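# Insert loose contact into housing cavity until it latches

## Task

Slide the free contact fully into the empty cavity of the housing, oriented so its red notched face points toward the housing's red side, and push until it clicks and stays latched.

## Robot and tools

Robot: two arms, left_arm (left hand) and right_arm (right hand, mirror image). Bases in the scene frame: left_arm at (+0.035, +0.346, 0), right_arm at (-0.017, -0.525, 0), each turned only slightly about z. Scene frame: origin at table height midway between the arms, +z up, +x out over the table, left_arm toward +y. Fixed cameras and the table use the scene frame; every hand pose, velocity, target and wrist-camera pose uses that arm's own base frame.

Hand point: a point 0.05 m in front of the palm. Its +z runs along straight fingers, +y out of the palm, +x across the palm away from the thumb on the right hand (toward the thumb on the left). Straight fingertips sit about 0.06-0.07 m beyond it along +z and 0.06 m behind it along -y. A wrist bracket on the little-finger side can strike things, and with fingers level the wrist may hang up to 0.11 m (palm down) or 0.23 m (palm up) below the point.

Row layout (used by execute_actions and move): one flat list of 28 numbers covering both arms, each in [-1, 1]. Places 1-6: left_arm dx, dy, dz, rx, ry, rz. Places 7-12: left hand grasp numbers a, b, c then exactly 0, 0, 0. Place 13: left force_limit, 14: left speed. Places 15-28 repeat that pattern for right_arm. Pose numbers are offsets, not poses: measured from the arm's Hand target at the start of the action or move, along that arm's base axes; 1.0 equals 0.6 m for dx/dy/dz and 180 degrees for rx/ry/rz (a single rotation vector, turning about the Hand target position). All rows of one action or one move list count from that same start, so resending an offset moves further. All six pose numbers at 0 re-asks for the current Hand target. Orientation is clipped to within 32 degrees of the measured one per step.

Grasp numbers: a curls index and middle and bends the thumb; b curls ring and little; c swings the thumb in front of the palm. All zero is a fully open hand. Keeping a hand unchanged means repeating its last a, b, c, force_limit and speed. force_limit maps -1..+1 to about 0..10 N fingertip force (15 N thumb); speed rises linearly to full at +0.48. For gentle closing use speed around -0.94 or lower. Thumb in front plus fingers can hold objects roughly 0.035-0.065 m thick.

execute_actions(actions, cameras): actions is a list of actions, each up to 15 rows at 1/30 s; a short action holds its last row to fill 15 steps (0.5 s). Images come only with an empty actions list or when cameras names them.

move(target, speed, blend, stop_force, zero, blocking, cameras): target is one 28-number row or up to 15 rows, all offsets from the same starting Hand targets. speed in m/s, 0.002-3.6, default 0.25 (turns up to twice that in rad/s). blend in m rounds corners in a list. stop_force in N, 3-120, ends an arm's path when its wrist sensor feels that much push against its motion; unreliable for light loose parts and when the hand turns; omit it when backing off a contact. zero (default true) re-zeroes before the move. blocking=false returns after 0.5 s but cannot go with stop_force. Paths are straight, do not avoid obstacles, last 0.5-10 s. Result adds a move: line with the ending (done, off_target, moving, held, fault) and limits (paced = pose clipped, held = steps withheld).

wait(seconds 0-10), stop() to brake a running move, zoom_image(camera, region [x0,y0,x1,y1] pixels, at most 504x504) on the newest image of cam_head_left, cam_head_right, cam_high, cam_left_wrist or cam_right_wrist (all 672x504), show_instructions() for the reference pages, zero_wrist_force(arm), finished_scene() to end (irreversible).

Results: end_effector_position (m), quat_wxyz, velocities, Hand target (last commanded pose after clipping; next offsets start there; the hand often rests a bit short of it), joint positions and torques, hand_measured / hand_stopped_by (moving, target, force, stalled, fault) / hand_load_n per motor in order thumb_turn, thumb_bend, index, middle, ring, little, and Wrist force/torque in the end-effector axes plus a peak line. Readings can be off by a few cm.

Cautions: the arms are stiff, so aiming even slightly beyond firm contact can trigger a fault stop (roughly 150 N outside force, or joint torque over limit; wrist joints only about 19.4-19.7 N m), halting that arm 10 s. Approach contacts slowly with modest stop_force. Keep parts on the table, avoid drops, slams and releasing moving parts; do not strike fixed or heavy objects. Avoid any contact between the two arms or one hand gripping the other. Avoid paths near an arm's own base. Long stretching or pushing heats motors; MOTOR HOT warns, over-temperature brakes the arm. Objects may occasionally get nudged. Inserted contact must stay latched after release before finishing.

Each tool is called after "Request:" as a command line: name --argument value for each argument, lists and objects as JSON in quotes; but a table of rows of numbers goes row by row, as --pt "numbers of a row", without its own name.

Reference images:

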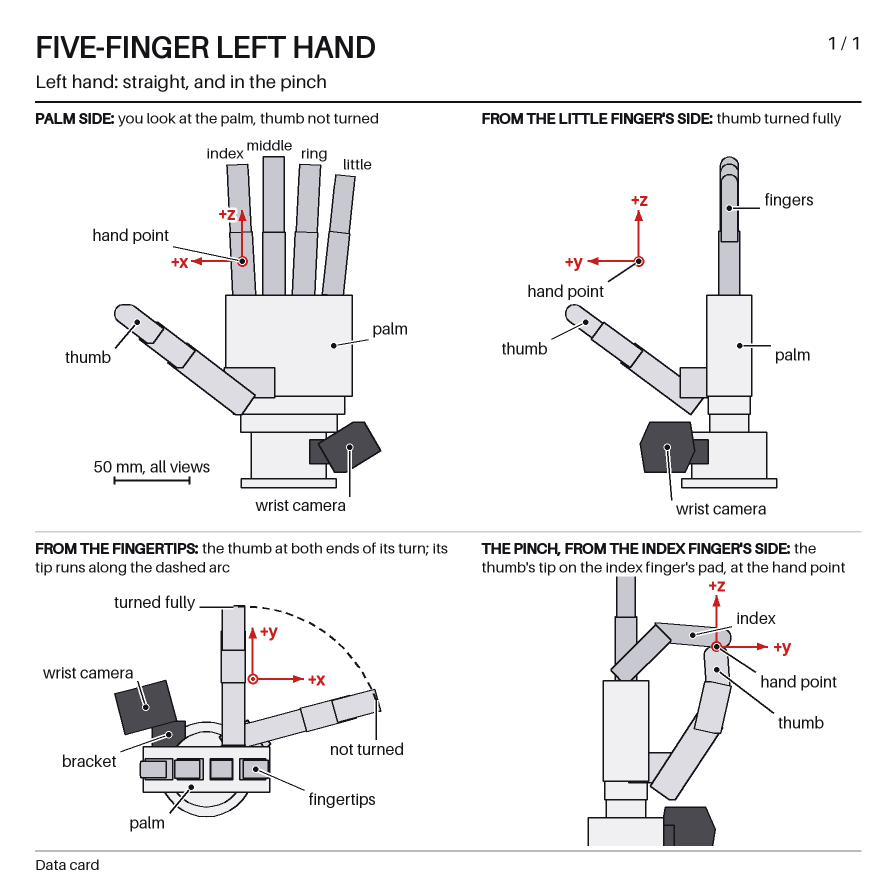

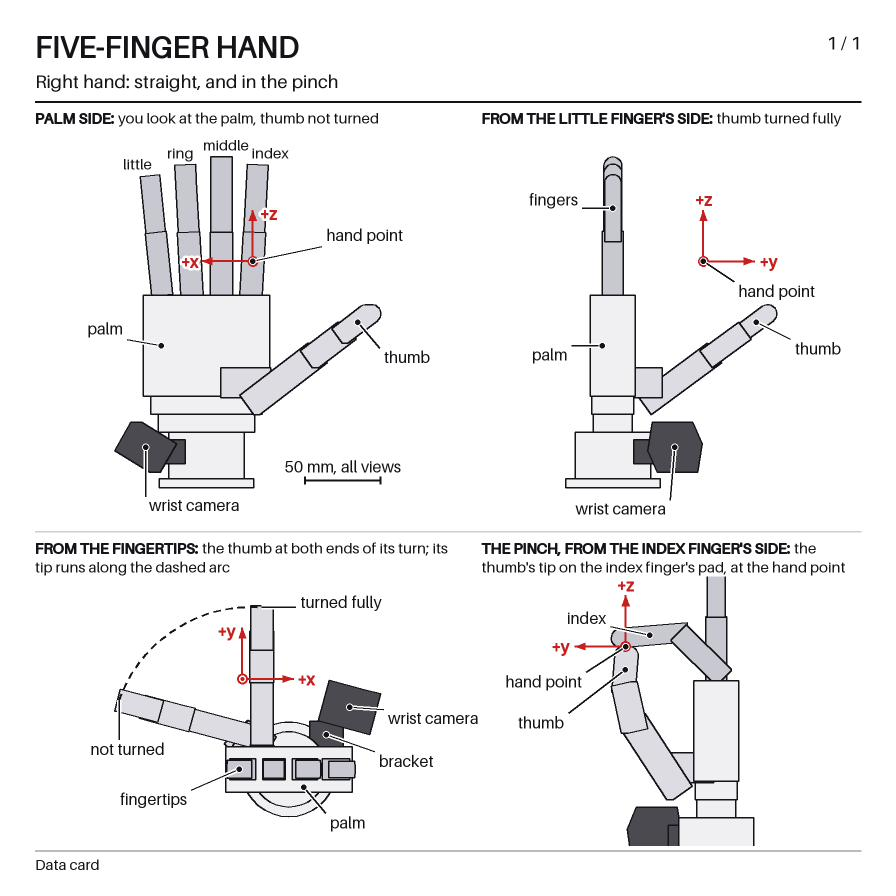

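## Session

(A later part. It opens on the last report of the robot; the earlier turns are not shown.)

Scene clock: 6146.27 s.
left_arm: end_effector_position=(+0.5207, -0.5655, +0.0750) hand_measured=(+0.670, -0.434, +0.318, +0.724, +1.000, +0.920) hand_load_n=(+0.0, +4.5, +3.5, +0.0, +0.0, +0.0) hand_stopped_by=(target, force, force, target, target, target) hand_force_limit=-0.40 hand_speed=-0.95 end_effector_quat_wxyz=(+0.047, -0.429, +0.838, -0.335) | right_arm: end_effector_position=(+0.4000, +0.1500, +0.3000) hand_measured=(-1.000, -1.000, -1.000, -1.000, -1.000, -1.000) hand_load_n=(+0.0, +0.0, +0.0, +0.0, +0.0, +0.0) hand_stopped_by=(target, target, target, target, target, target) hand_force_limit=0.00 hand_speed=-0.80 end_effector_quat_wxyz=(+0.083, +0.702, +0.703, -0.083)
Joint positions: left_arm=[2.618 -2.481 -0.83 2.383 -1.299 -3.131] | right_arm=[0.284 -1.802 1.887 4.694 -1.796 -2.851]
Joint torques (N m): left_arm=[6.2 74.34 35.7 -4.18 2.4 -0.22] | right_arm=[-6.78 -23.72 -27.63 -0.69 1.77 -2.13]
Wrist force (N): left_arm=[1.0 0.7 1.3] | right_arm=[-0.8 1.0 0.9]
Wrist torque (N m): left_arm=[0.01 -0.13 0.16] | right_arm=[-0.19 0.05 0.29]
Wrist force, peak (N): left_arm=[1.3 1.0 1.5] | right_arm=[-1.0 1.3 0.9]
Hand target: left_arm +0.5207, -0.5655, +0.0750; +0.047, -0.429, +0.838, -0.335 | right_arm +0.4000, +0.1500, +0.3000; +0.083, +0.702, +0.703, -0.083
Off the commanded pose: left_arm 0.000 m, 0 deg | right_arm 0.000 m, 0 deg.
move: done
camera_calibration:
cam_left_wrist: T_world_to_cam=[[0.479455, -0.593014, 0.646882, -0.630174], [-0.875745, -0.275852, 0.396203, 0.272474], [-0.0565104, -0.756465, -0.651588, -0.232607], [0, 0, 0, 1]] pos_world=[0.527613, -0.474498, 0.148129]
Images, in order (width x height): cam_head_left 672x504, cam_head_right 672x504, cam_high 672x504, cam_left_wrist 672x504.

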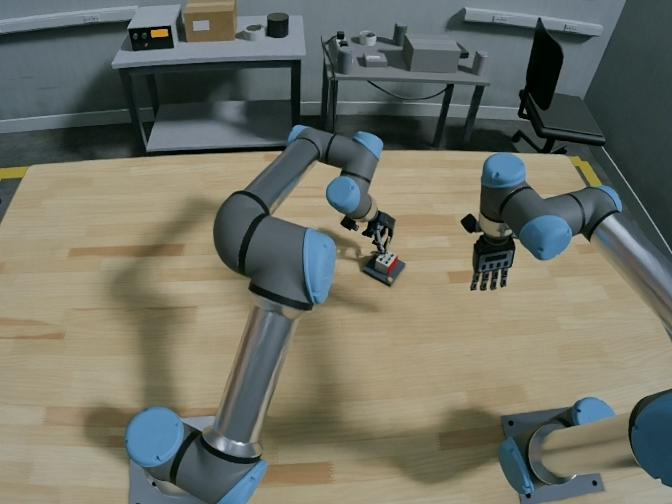

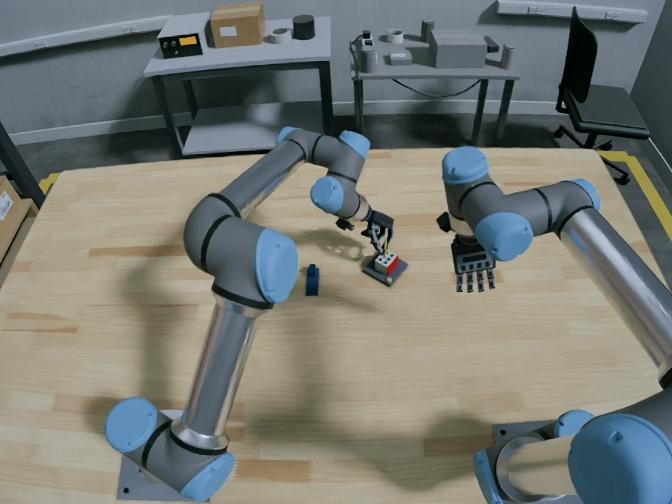

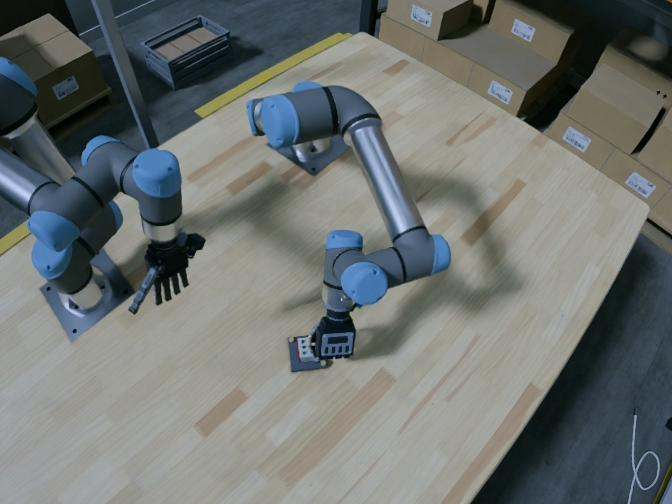

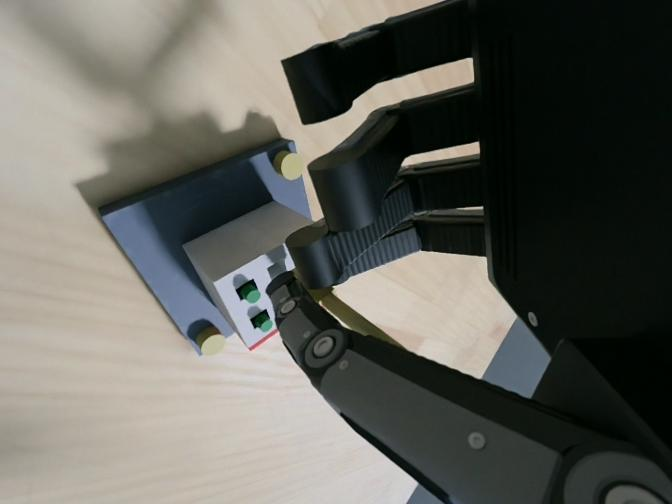

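Request:
move --target '[-0.0035,0.00467,0,0,0,0,0.8,1,0.835,0,0,0,-0.4,-0.95,0,0,0,0,0,0,0,0,0,0,0,0,0,-0.8]' --speed 0.02 --cameras '["cam_left_wrist", "cam_head_right", "cam_head_left", "cam_high"]'

Request:
zoom_image --camera "cam_left_wrist" --region '[260, 240, 304, 284]'

Request:
zoom_image --camera "cam_left_wrist" --region '[220, 225, 310, 315]'

Request:
zoom_image --camera "cam_high" --region '[288, 322, 336, 370]'

Request:
zoom_image --camera "cam_head_right" --region '[360, 220, 410, 270]'

Request:
zoom_image --camera "cam_head_left" --region '[360, 220, 410, 270]'

Scene clock: 6394.50 s.
left_arm: end_effector_position=(+0.5186, -0.5626, +0.0750) hand_measured=(+0.670, -0.434, +0.318, +0.724, +1.000, +0.920) hand_load_n=(+0.0, +4.5, +3.5, +0.0, +0.0, +0.0) hand_stopped_by=(target, force, force, target, target, target) hand_force_limit=-0.40 hand_speed=-0.95 end_effector_quat_wxyz=(+0.047, -0.429, +0.838, -0.335) | right_arm: end_effector_position=(+0.4000, +0.1500, +0.3000) hand_measured=(-1.000, -1.000, -1.000, -1.000, -1.000, -1.000) hand_load_n=(+0.0, +0.0, +0.0, +0.0, +0.0, +0.0) hand_stopped_by=(target, target, target, target, target, target) hand_force_limit=0.00 hand_speed=-0.80 end_effector_quat_wxyz=(+0.083, +0.702, +0.703, -0.083)
Joint positions: left_arm=[2.621 -2.47 -0.851 2.392 -1.297 -3.13] | right_arm=[0.284 -1.802 1.887 4.694 -1.796 -2.851]
Joint torques (N m): left_arm=[4.95 59.44 35.81 -1.48 2.3 1.11] | right_arm=[-7.43 -23.24 -27.69 -0.66 1.96 -2.18]
Wrist force (N): left_arm=[0.9 0.9 0.9] | right_arm=[-0.7 1.2 1.0]
Wrist torque (N m): left_arm=[0.05 -0.11 0.15] | right_arm=[-0.16 0.04 0.30]
Wrist force, peak (N): left_arm=[1.1 1.1 1.2] | right_arm=[-0.9 1.4 1.0]
Hand target: left_arm +0.5186, -0.5627, +0.0750; +0.047, -0.429, +0.838, -0.335 | right_arm +0.4000, +0.1500, +0.3000; +0.083, +0.702, +0.703, -0.083
Off the commanded pose: left_arm 0.000 m, 0 deg | right_arm 0.000 m, 0 deg.
move: done
camera_calibration:
cam_left_wrist: T_world_to_cam=[[0.479458, -0.592978, 0.646914, -0.627495], [-0.87575, -0.275918, 0.396146, 0.271388], [-0.0564107, -0.75647, -0.651591, -0.230661], [0, 0, 0, 1]] pos_world=[0.525513, -0.471698, 0.148129]
Images, in order (width x height): cam_head_left 672x504, cam_head_right 672x504, cam_high 672x504, cam_left_wrist 672x504.

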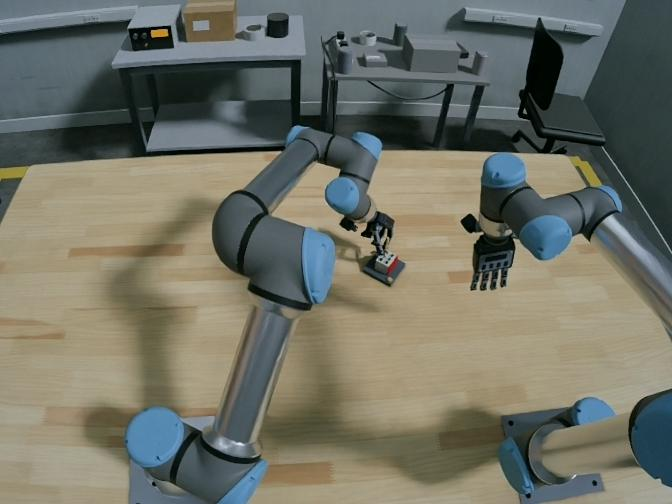

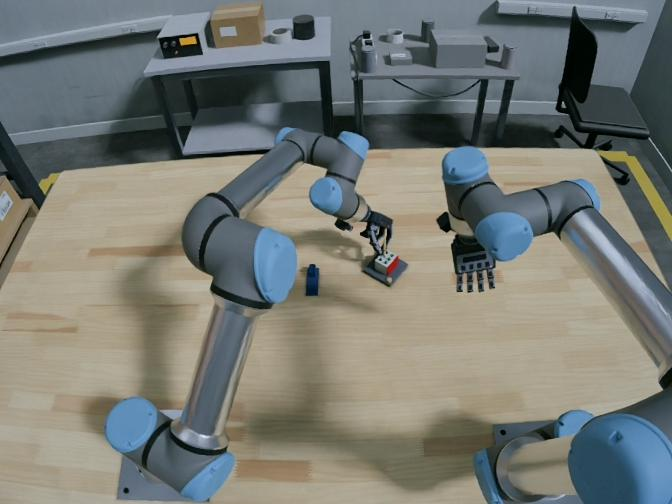

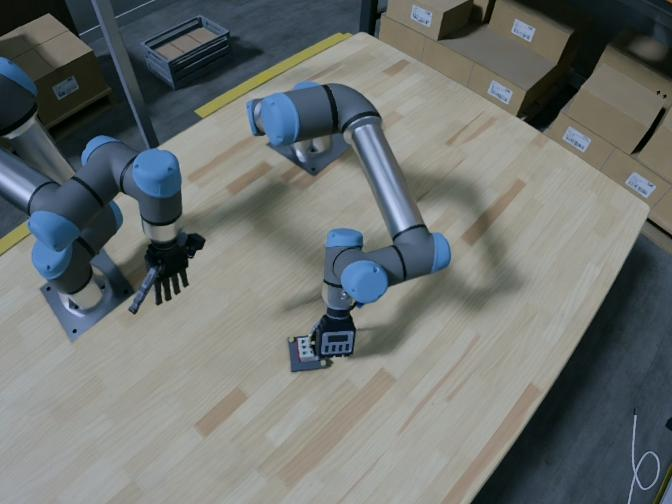

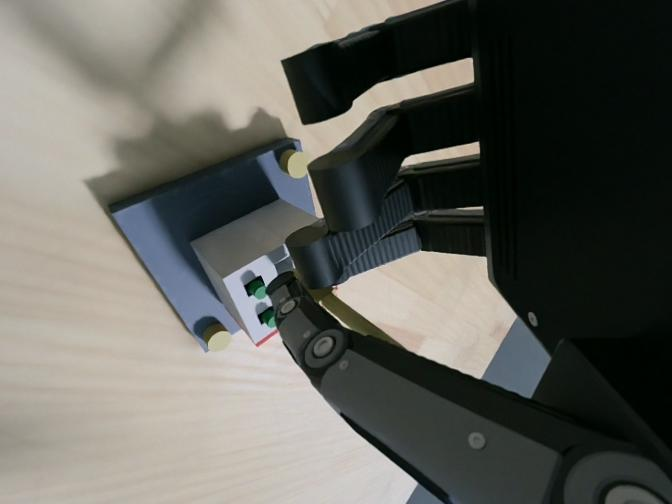

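Scaled by 11.455.

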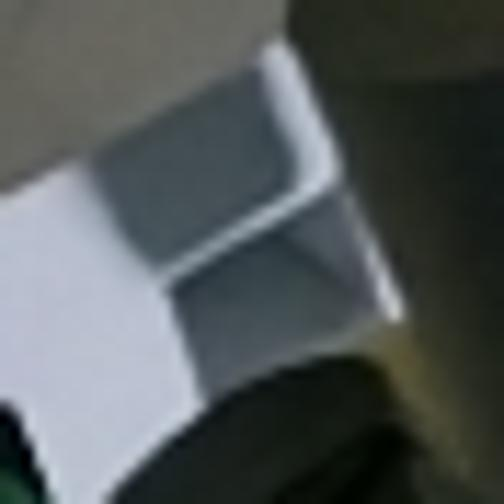

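Scaled by 5.600.

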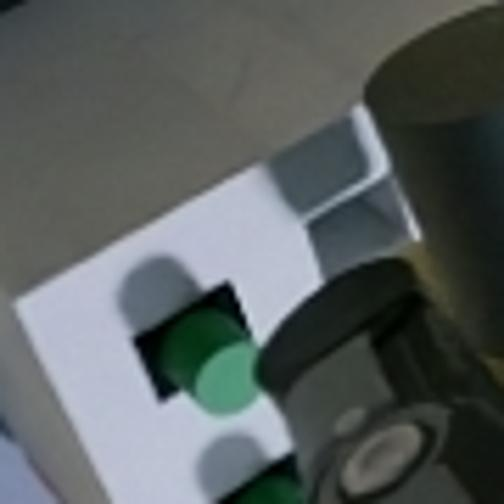

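Scaled by 10.500.

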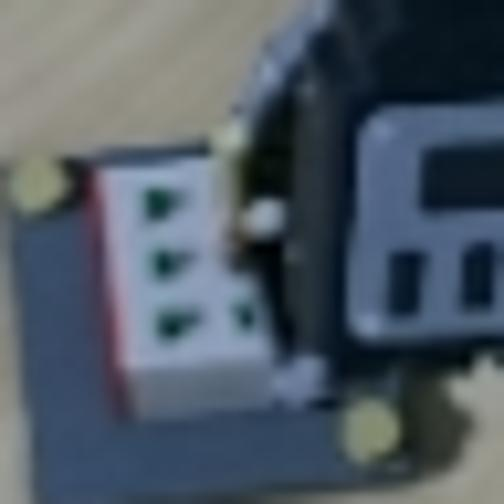

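Scaled by 10.080.

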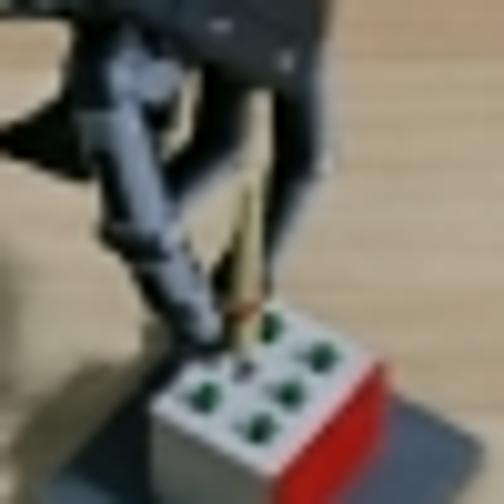

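Scaled by 10.080.

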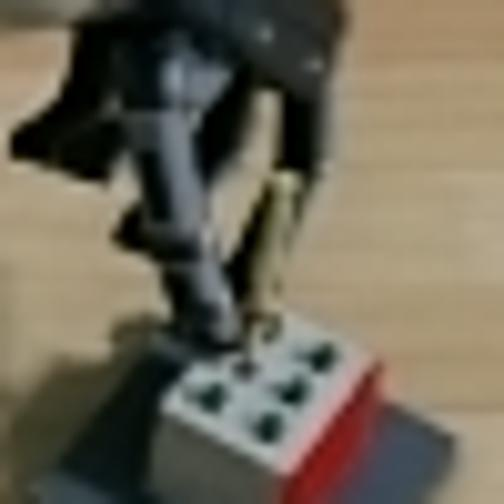

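Request:
move --target '[0,0,-0.0083,0,0,0,0.8,1,0.835,0,0,0,-0.4,-0.95,0,0,0,0,0,0,0,0,0,0,0,0,0,-0.8]' --speed 0.015 --stop_force 3 --cameras '["cam_left_wrist", "cam_head_right"]'

Request:
zoom_image --camera "cam_left_wrist" --region '[260, 240, 304, 284]'

Request:
zoom_image --camera "cam_head_right" --region '[360, 220, 410, 270]'

Scene clock: 6474.03 s.
left_arm: end_effector_position=(+0.5186, -0.5627, +0.0699) hand_measured=(+0.670, -0.434, +0.318, +0.724, +1.000, +0.920) hand_load_n=(+0.0, +5.0, +3.5, +0.0, +0.0, +0.0) hand_stopped_by=(target, force, force, target, target, target) hand_force_limit=-0.40 hand_speed=-0.95 end_effector_quat_wxyz=(+0.047, -0.429, +0.838, -0.335) | right_arm: end_effector_position=(+0.4000, +0.1500, +0.3000) hand_measured=(-1.000, -1.000, -1.000, -1.000, -1.000, -1.000) hand_load_n=(+0.0, +0.0, +0.5, +0.0, +0.0, +0.0) hand_stopped_by=(target, target, target, target, target, target) hand_force_limit=0.00 hand_speed=-0.80 end_effector_quat_wxyz=(+0.083, +0.702, +0.703, -0.083)
Joint positions: left_arm=[2.621 -2.473 -0.858 2.402 -1.297 -3.13] | right_arm=[0.284 -1.802 1.887 4.694 -1.796 -2.851]
Joint torques (N m): left_arm=[-3.95 72.66 35.9 -4 -1.31 -1.37] | right_arm=[-6.53 -23.64 -28.51 -0.53 1.77 -2.14]
Wrist force (N): left_arm=[1.0 0.8 1.1] | right_arm=[-0.8 1.3 0.8]
Wrist torque (N m): left_arm=[0.02 -0.12 0.16] | right_arm=[-0.15 0.07 0.30]
Wrist force, peak (N): left_arm=[1.1 1.0 1.5] | right_arm=[-0.7 1.5 1.0]
Hand target: left_arm +0.5186, -0.5627, +0.0700; +0.047, -0.429, +0.838, -0.335 | right_arm +0.4000, +0.1500, +0.3000; +0.083, +0.702, +0.703, -0.083
Off the commanded pose: left_arm 0.000 m, 0 deg | right_arm 0.000 m, 0 deg.
move: done
camera_calibration:
cam_left_wrist: T_world_to_cam=[[0.479553, -0.592983, 0.646838, -0.624238], [-0.875691, -0.275918, 0.396275, 0.273358], [-0.0565101, -0.756466, -0.651588, -0.23393], [0, 0, 0, 1]] pos_world=[0.525513, -0.471698, 0.14303]
Images, in order (width x height): cam_head_right 672x504, cam_left_wrist 672x504.

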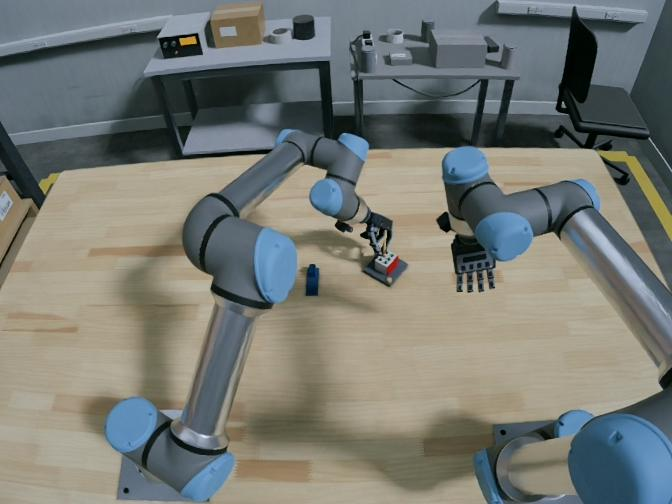

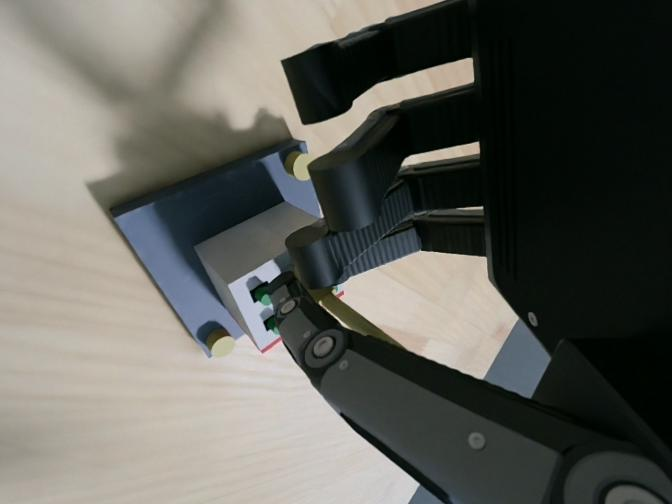

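Scaled by 11.455.

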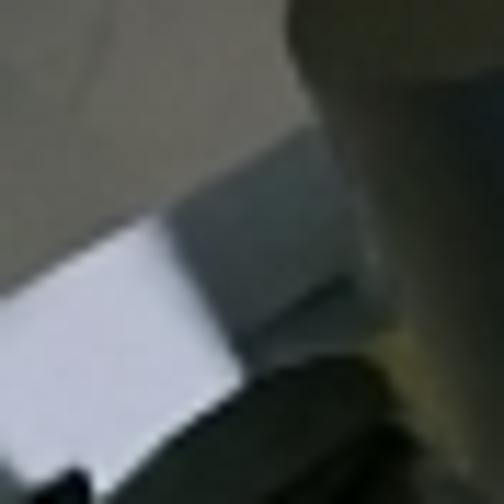

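Scaled by 10.080.

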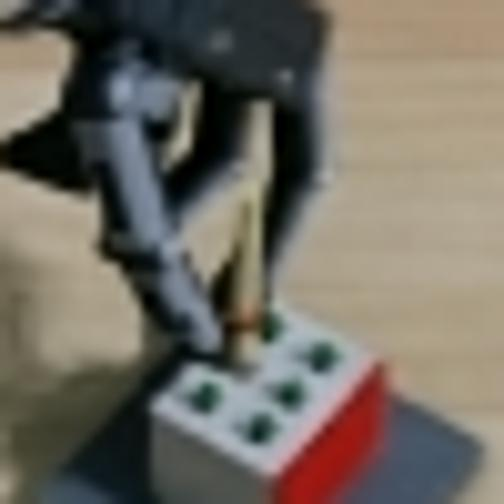

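Request:
move --target '[-0.0002,0.0005,-0.0108,0,0,0,0.8,1,0.835,0,0,0,-0.4,-0.95,0,0,0,0,0,0,0,0,0,0,0,0,0,-0.8]' --speed 0.008 --stop_force 3 --cameras '["cam_left_wrist", "cam_head_right", "cam_head_left"]'

Request:
zoom_image --camera "cam_left_wrist" --region '[260, 240, 304, 284]'

Request:
zoom_image --camera "cam_head_right" --region '[360, 220, 410, 270]'

Request:
zoom_image --camera "cam_head_left" --region '[360, 220, 410, 270]'

Scene clock: 6499.73 s.
left_arm: end_effector_position=(+0.5184, -0.5624, +0.0634) hand_measured=(+0.670, -0.434, +0.318, +0.724, +1.000, +0.920) hand_load_n=(-0.5, +4.5, +2.5, +0.0, +0.0, +0.0) hand_stopped_by=(target, force, force, target, target, target) hand_force_limit=-0.40 hand_speed=-0.95 end_effector_quat_wxyz=(+0.047, -0.429, +0.838, -0.335) | right_arm: end_effector_position=(+0.4000, +0.1500, +0.3000) hand_measured=(-1.000, -1.000, -1.000, -1.000, -1.000, -1.000) hand_load_n=(+0.0, +0.0, +0.0, +0.0, +0.0, +0.0) hand_stopped_by=(target, target, target, target, target, target) hand_force_limit=0.00 hand_speed=-0.80 end_effector_quat_wxyz=(+0.083, +0.702, +0.703, -0.083)
Joint positions: left_arm=[2.621 -2.476 -0.869 2.417 -1.297 -3.129] | right_arm=[0.284 -1.802 1.887 4.694 -1.796 -2.851]
Joint torques (N m): left_arm=[7.73 65.46 35.42 -4.01 2.13 1.42] | right_arm=[-7.07 -23.77 -28.02 -0.67 1.81 -2.16]
Wrist force (N): left_arm=[1.0 0.2 -0.4] | right_arm=[-0.7 1.1 0.9]
Wrist torque (N m): left_arm=[0.02 -0.08 0.15] | right_arm=[-0.18 0.05 0.29]
Wrist force, peak (N): left_arm=[1.4 1.0 1.2] | right_arm=[-0.8 1.6 0.9]
Hand target: left_arm +0.5185, -0.5624, +0.0635; +0.047, -0.429, +0.838, -0.335 | right_arm +0.4000, +0.1500, +0.3000; +0.083, +0.702, +0.703, -0.083
Off the commanded pose: left_arm 0.000 m, 0 deg | right_arm 0.000 m, 0 deg.
move: done
camera_calibration:
cam_left_wrist: T_world_to_cam=[[0.479553, -0.592983, 0.646838, -0.619872], [-0.875691, -0.275918, 0.396275, 0.27589], [-0.0565101, -0.756466, -0.651588, -0.237879], [0, 0, 0, 1]] pos_world=[0.525413, -0.471398, 0.13663]
Images, in order (width x height): cam_head_left 672x504, cam_head_right 672x504, cam_left_wrist 672x504.

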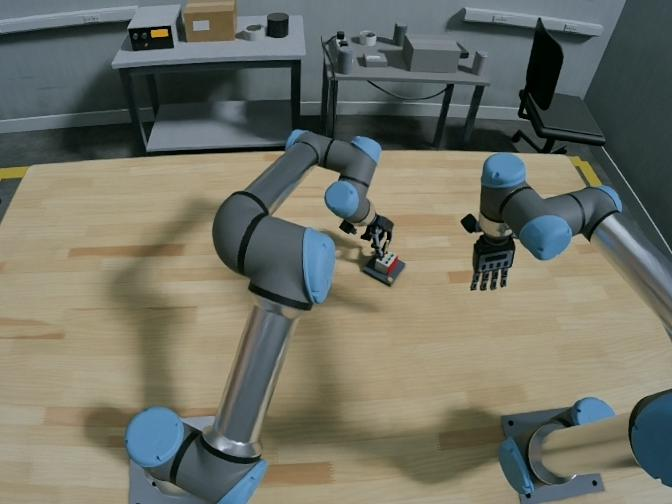

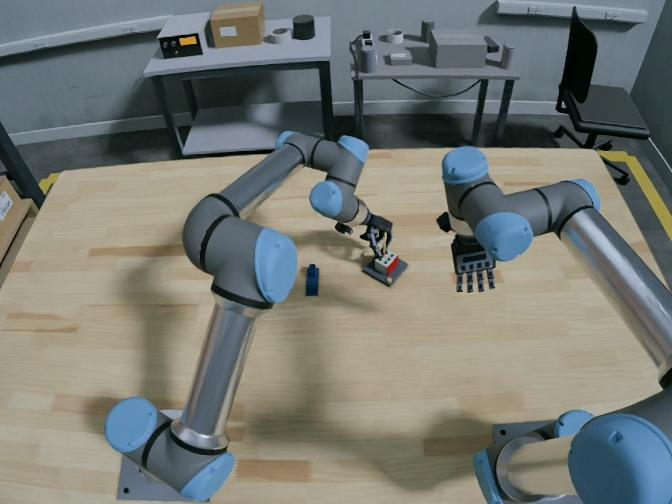

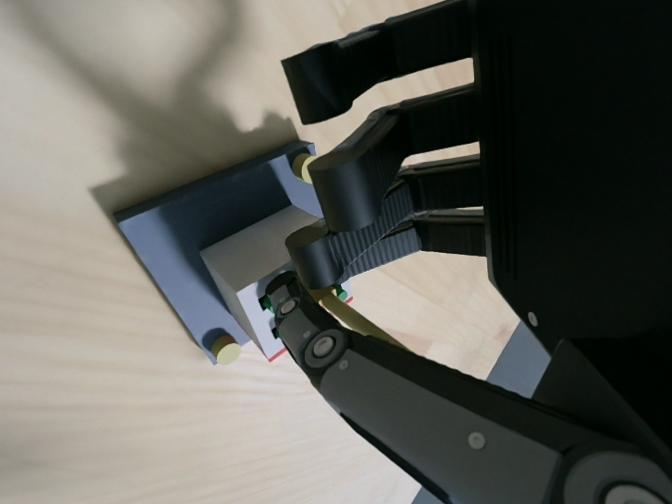

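Scaled by 11.455.

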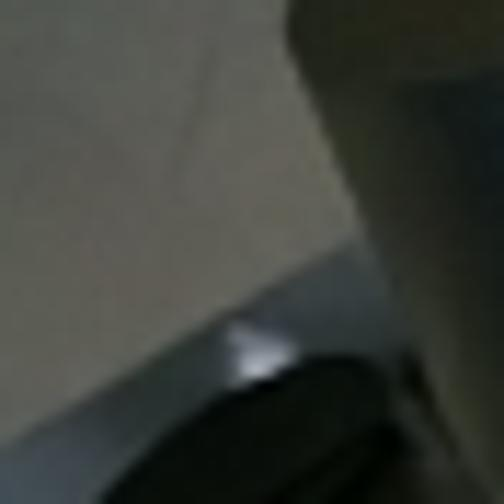

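Scaled by 10.080.

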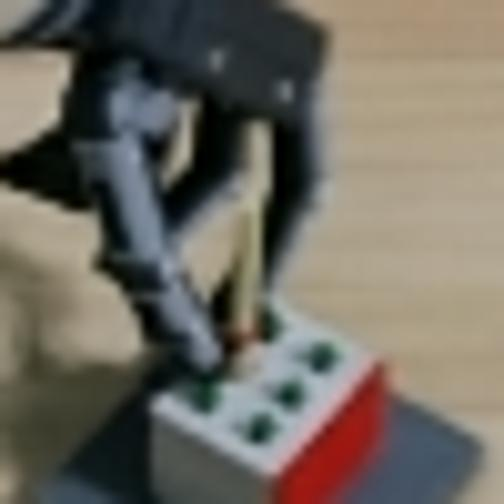

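Scaled by 10.080.

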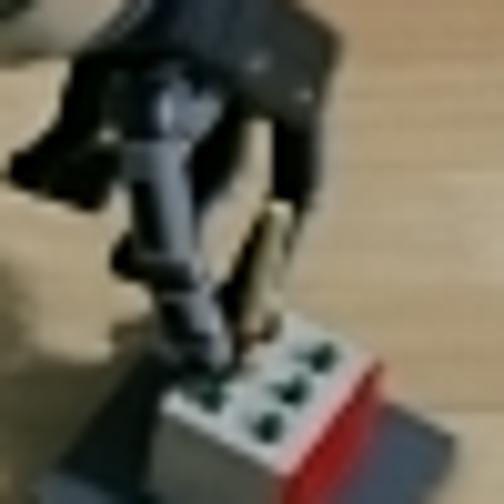

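Request:
zoom_image --camera "cam_left_wrist" --region '[250, 230, 340, 320]'

Scaled by 5.600.

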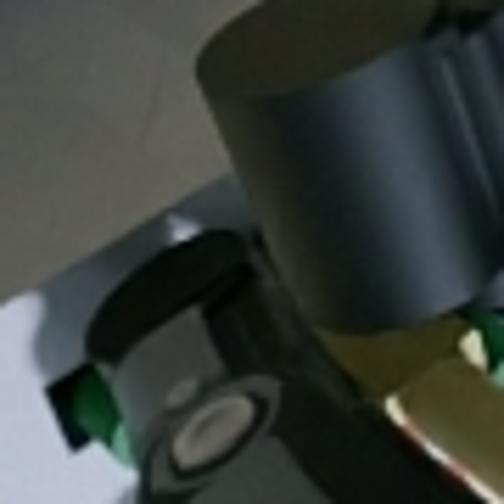

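Request:
move --target '[0,0,-0.0025,0,0,0,0.8,1,0.835,0,0,0,-0.4,-0.95,0,0,0,0,0,0,0,0,0,0,0,0,0,-0.8]' --speed 0.006 --stop_force 4 --zero false --cameras '["cam_left_wrist", "cam_head_right"]'

Request:
zoom_image --camera "cam_left_wrist" --region '[250, 230, 340, 320]'

Request:
zoom_image --camera "cam_head_right" --region '[360, 220, 410, 270]'

Scene clock: 6543.33 s.
left_arm: end_effector_position=(+0.5185, -0.5624, +0.0631) hand_measured=(+0.670, -0.434, +0.318, +0.724, +1.000, +0.920) hand_load_n=(-0.5, +5.5, +0.5, +0.0, +0.0, +0.0) hand_stopped_by=(target, force, force, target, target, target) hand_force_limit=-0.40 hand_speed=-0.95 end_effector_quat_wxyz=(+0.047, -0.429, +0.838, -0.335) | right_arm: end_effector_position=(+0.4000, +0.1500, +0.3000) hand_measured=(-1.000, -1.000, -1.000, -1.000, -1.000, -1.000) hand_load_n=(+0.0, +0.0, +0.0, +0.0, +0.0, +0.0) hand_stopped_by=(target, target, target, target, target, target) hand_force_limit=0.00 hand_speed=-0.80 end_effector_quat_wxyz=(+0.083, +0.702, +0.703, -0.083)
Joint positions: left_arm=[2.621 -2.476 -0.87 2.418 -1.297 -3.129] | right_arm=[0.284 -1.802 1.887 4.694 -1.796 -2.851]
Joint torques (N m): left_arm=[4.98 72.09 35.21 -3.59 -0.33 0.07] | right_arm=[-7.16 -24.06 -28.19 -0.52 1.72 -2.13]
Wrist force (N): left_arm=[0.8 -0.1 -2.6] | right_arm=[-0.6 1.3 0.7]
Wrist torque (N m): left_arm=[-0.02 -0.05 0.15] | right_arm=[-0.12 0.04 0.31]
Wrist force, peak (N): left_arm=[1.2 -1.6 -4.5] | right_arm=[-0.7 1.5 0.9]
Hand target: left_arm +0.5185, -0.5624, +0.0631; +0.047, -0.429, +0.838, -0.335 (not the last commanded pose) | right_arm +0.4000, +0.1500, +0.3000; +0.083, +0.702, +0.703, -0.083
Off the commanded pose: left_arm 0.001 m, 0 deg | right_arm 0.000 m, 0 deg.
move: contact (left_arm)
camera_calibration:
cam_left_wrist: T_world_to_cam=[[0.479358, -0.592883, 0.647075, -0.619496], [-0.875811, -0.275859, 0.396052, 0.27617], [-0.0563108, -0.756566, -0.651488, -0.238306], [0, 0, 0, 1]] pos_world=[0.525414, -0.471399, 0.136229]
Images, in order (width x height): cam_head_right 672x504, cam_left_wrist 672x504.

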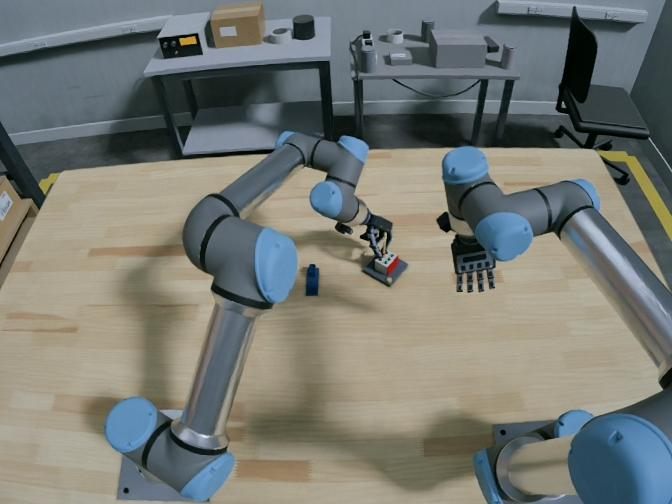

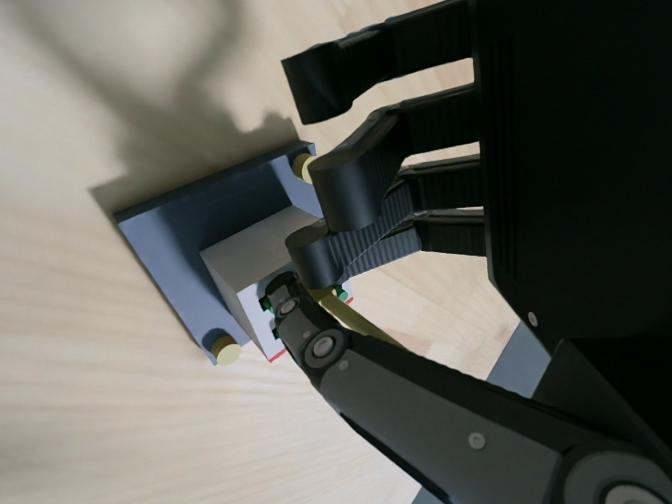

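Scaled by 5.600.

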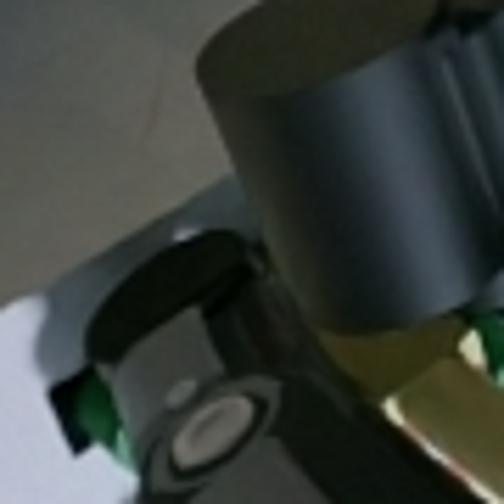

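Scaled by 10.080.

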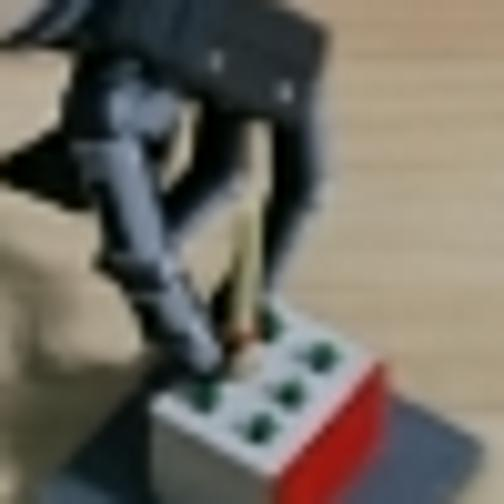

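Request:
wait --seconds 0.1 --cameras '["cam_head_left", "cam_head_right"]'

Request:
zoom_image --camera "cam_head_left" --region '[370, 230, 402, 262]'

Request:
zoom_image --camera "cam_head_right" --region '[370, 230, 402, 262]'

Scene clock: 6579.57 s.
left_arm: end_effector_position=(+0.5185, -0.5624, +0.0631) hand_measured=(+0.670, -0.434, +0.318, +0.724, +1.000, +0.920) hand_load_n=(-0.5, +5.5, +0.5, +0.0, +0.0, +0.0) hand_stopped_by=(target, force, force, target, target, target) hand_force_limit=-0.40 hand_speed=-0.95 end_effector_quat_wxyz=(+0.047, -0.429, +0.838, -0.335) | right_arm: end_effector_position=(+0.4000, +0.1500, +0.3000) hand_measured=(-1.000, -1.000, -1.000, -1.000, -1.000, -1.000) hand_load_n=(+0.0, +0.0, +0.0, +0.0, +0.0, +0.0) hand_stopped_by=(target, target, target, target, target, target) hand_force_limit=0.00 hand_speed=-0.80 end_effector_quat_wxyz=(+0.083, +0.702, +0.703, -0.083)
Joint positions: left_arm=[2.621 -2.476 -0.87 2.418 -1.297 -3.129] | right_arm=[0.284 -1.802 1.887 4.694 -1.796 -2.851]
Joint torques (N m): left_arm=[4.51 71.72 35.68 -2.96 -0.51 0.11] | right_arm=[-6.7 -22.99 -28.35 -0.56 1.78 -2.16]
Wrist force (N): left_arm=[1.2 0.1 -2.6] | right_arm=[-0.5 1.2 0.7]
Wrist torque (N m): left_arm=[0.01 -0.12 0.16] | right_arm=[-0.14 0.02 0.31]
Wrist force, peak (N): left_arm=[1.1 0.1 -2.9] | right_arm=[-1.1 1.4 0.9]
Hand target: left_arm +0.5185, -0.5624, +0.0631; +0.047, -0.429, +0.838, -0.335 (not the last commanded pose) | right_arm +0.4000, +0.1500, +0.3000; +0.083, +0.702, +0.703, -0.083
Off the commanded pose: left_arm 0.001 m, 0 deg | right_arm 0.000 m, 0 deg.
wait: 0.10 s; at rest from the start
Images, in order (width x height): cam_head_left 672x504, cam_head_right 672x504.

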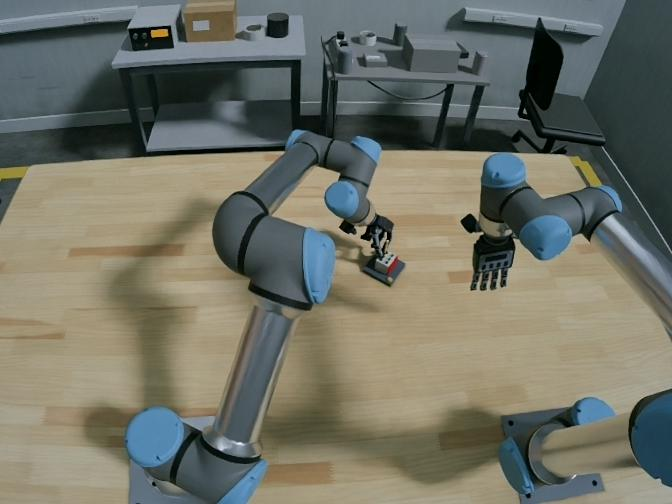

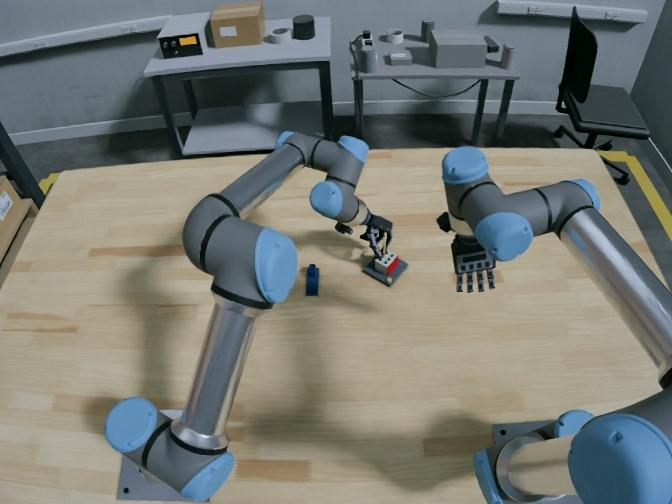

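Scaled by 15.750.

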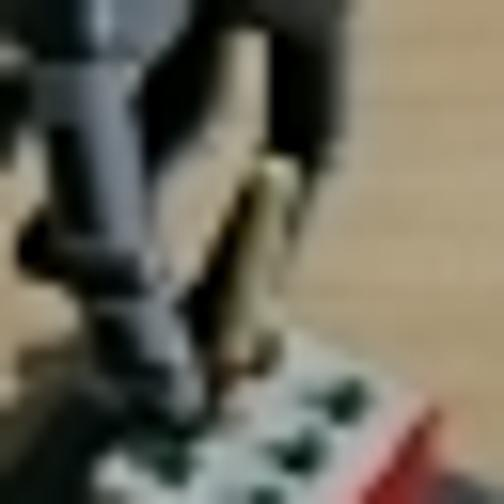

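Scaled by 15.750.

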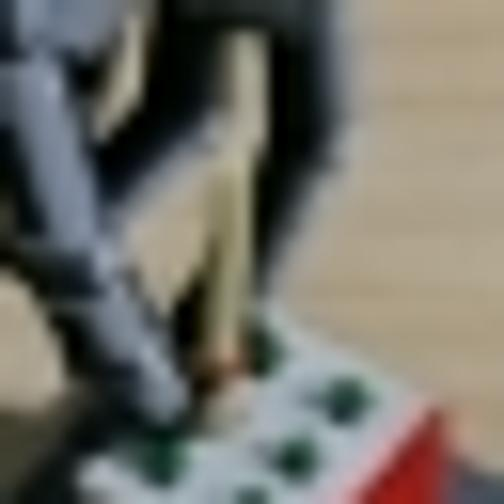

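Request:
move --target '[-0.00055,0.00088,0,0,0,0,0.8,1,0.835,0,0,0,-0.4,-0.95,0,0,0,0,0,0,0,0,0,0,0,0,0,-0.8]' --speed 0.006

Scene clock: 6615.47 s.
left_arm: end_effector_position=(+0.5182, -0.5619, +0.0631) hand_measured=(+0.670, -0.434, +0.318, +0.724, +1.000, +0.920) hand_load_n=(-1.0, +4.5, +2.0, +0.5, +0.0, +0.0) hand_stopped_by=(target, force, force, target, target, target) hand_force_limit=-0.40 hand_speed=-0.95 end_effector_quat_wxyz=(+0.047, -0.429, +0.838, -0.335) | right_arm: end_effector_position=(+0.4000, +0.1500, +0.3000) hand_measured=(-1.000, -1.000, -1.000, -1.000, -1.000, -1.000) hand_load_n=(+0.0, +0.0, +0.0, +0.0, +0.5, +0.5) hand_stopped_by=(target, target, target, target, target, target) hand_force_limit=0.00 hand_speed=-0.80 end_effector_quat_wxyz=(+0.083, +0.702, +0.703, -0.083)
Joint positions: left_arm=[2.621 -2.474 -0.873 2.419 -1.297 -3.129] | right_arm=[0.284 -1.802 1.887 4.694 -1.796 -2.851]
Joint torques (N m): left_arm=[7.63 70.17 21.33 -0.11 2.59 1.63] | right_arm=[-6.75 -23.88 -27.9 -0.51 1.83 -2.03]
Wrist force (N): left_arm=[1.1 -1.4 0.0] | right_arm=[-0.8 1.3 0.8]
Wrist torque (N m): left_arm=[0.00 -0.11 0.16] | right_arm=[-0.14 0.06 0.30]
Wrist force, peak (N): left_arm=[1.4 0.0 -2.8] | right_arm=[-0.8 1.4 1.0]
Hand target: left_arm +0.5182, -0.5619, +0.0631; +0.047, -0.429, +0.838, -0.335 | right_arm +0.4000, +0.1500, +0.3000; +0.083, +0.702, +0.703, -0.083
Off the commanded pose: left_arm 0.000 m, 0 deg | right_arm 0.000 m, 0 deg.
move: done

Request:
move --target '[0.0001,-0.00017,-0.0025,0,0,0,0.8,1,0.835,0,0,0,-0.4,-0.95,0,0,0,0,0,0,0,0,0,0,0,0,0,-0.8]' --speed 0.006 --stop_force 4 --cameras '["cam_left_wrist", "cam_head_right", "cam_head_left"]'

Request:
zoom_image --camera "cam_left_wrist" --region '[250, 230, 340, 320]'

Request:
zoom_image --camera "cam_head_left" --region '[370, 230, 402, 262]'

Request:
zoom_image --camera "cam_head_right" --region '[370, 230, 402, 262]'

Scene clock: 6638.03 s.
left_arm: end_effector_position=(+0.5182, -0.5619, +0.0627) hand_measured=(+0.670, -0.434, +0.318, +0.724, +1.000, +0.920) hand_load_n=(-1.0, +5.5, +0.0, +0.0, +0.0, +0.0) hand_stopped_by=(target, force, force, target, target, target) hand_force_limit=-0.40 hand_speed=-0.95 end_effector_quat_wxyz=(+0.047, -0.429, +0.838, -0.335) | right_arm: end_effector_position=(+0.4000, +0.1500, +0.3000) hand_measured=(-1.000, -1.000, -1.000, -1.000, -1.000, -1.000) hand_load_n=(+0.0, +0.0, +0.0, +0.0, +0.0, +0.0) hand_stopped_by=(target, target, target, target, target, target) hand_force_limit=0.00 hand_speed=-0.80 end_effector_quat_wxyz=(+0.083, +0.702, +0.703, -0.083)
Joint positions: left_arm=[2.621 -2.474 -0.874 2.42 -1.297 -3.129] | right_arm=[0.284 -1.802 1.887 4.694 -1.796 -2.851]
Joint torques (N m): left_arm=[-0.14 69.91 33.74 -4.01 1.75 -1.05] | right_arm=[-6.21 -23.72 -28.19 -0.6 1.82 -2.15]
Wrist force (N): left_arm=[1.1 -2.4 -3.5] | right_arm=[-0.7 1.3 0.6]
Wrist torque (N m): left_arm=[-0.06 -0.11 0.17] | right_arm=[-0.13 0.04 0.30]
Wrist force, peak (N): left_arm=[1.0 -4.5 -5.0] | right_arm=[-0.8 1.5 1.0]
Hand target: left_arm +0.5182, -0.5619, +0.0627; +0.047, -0.429, +0.838, -0.335 (not the last commanded pose) | right_arm +0.4000, +0.1500, +0.3000; +0.083, +0.702, +0.703, -0.083
Off the commanded pose: left_arm 0.001 m, 0 deg | right_arm 0.000 m, 0 deg.
move: contact (left_arm)
camera_calibration:
cam_left_wrist: T_world_to_cam=[[0.47926, -0.592914, 0.647119, -0.618814], [-0.875865, -0.275792, 0.395979, 0.276361], [-0.0563111, -0.756566, -0.651488, -0.238199], [0, 0, 0, 1]] pos_world=[0.525214, -0.470898, 0.135829]
Images, in order (width x height): cam_head_left 672x504, cam_head_right 672x504, cam_left_wrist 672x504.

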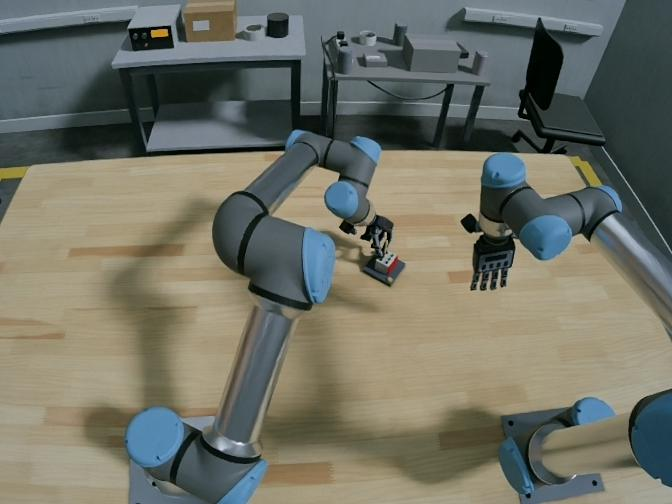

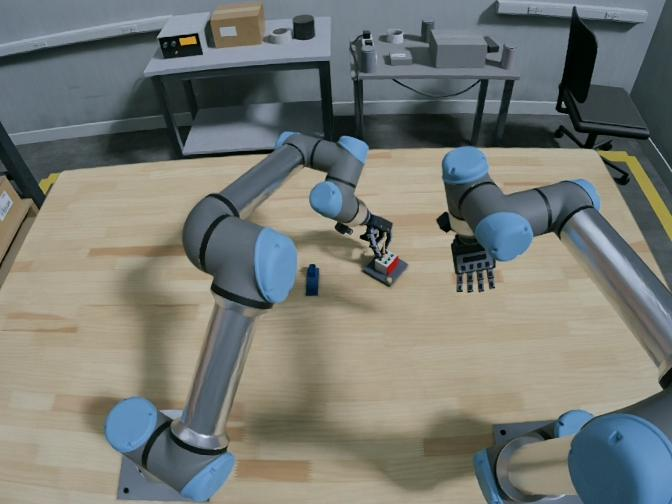

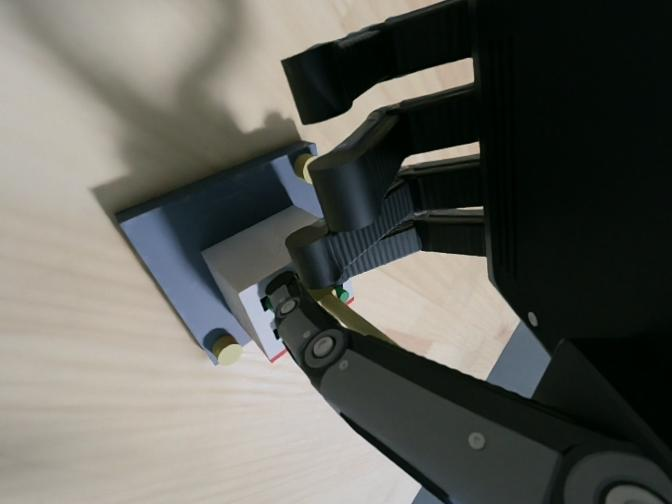

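Scaled by 5.600.

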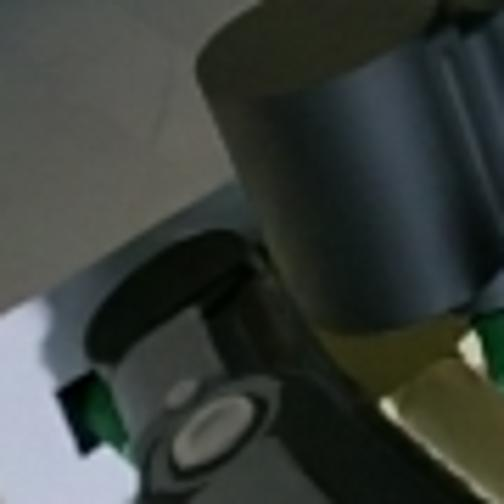

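Scaled by 15.750.

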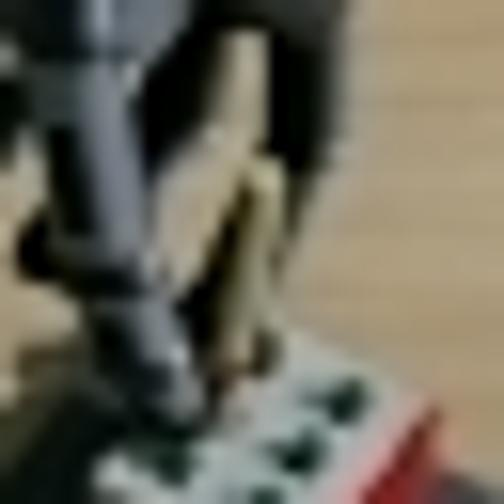

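Scaled by 15.750.

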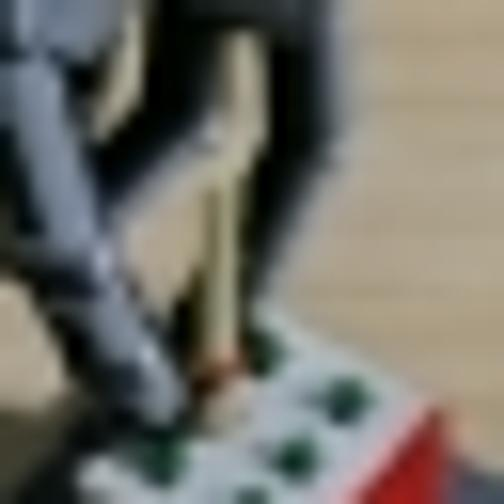

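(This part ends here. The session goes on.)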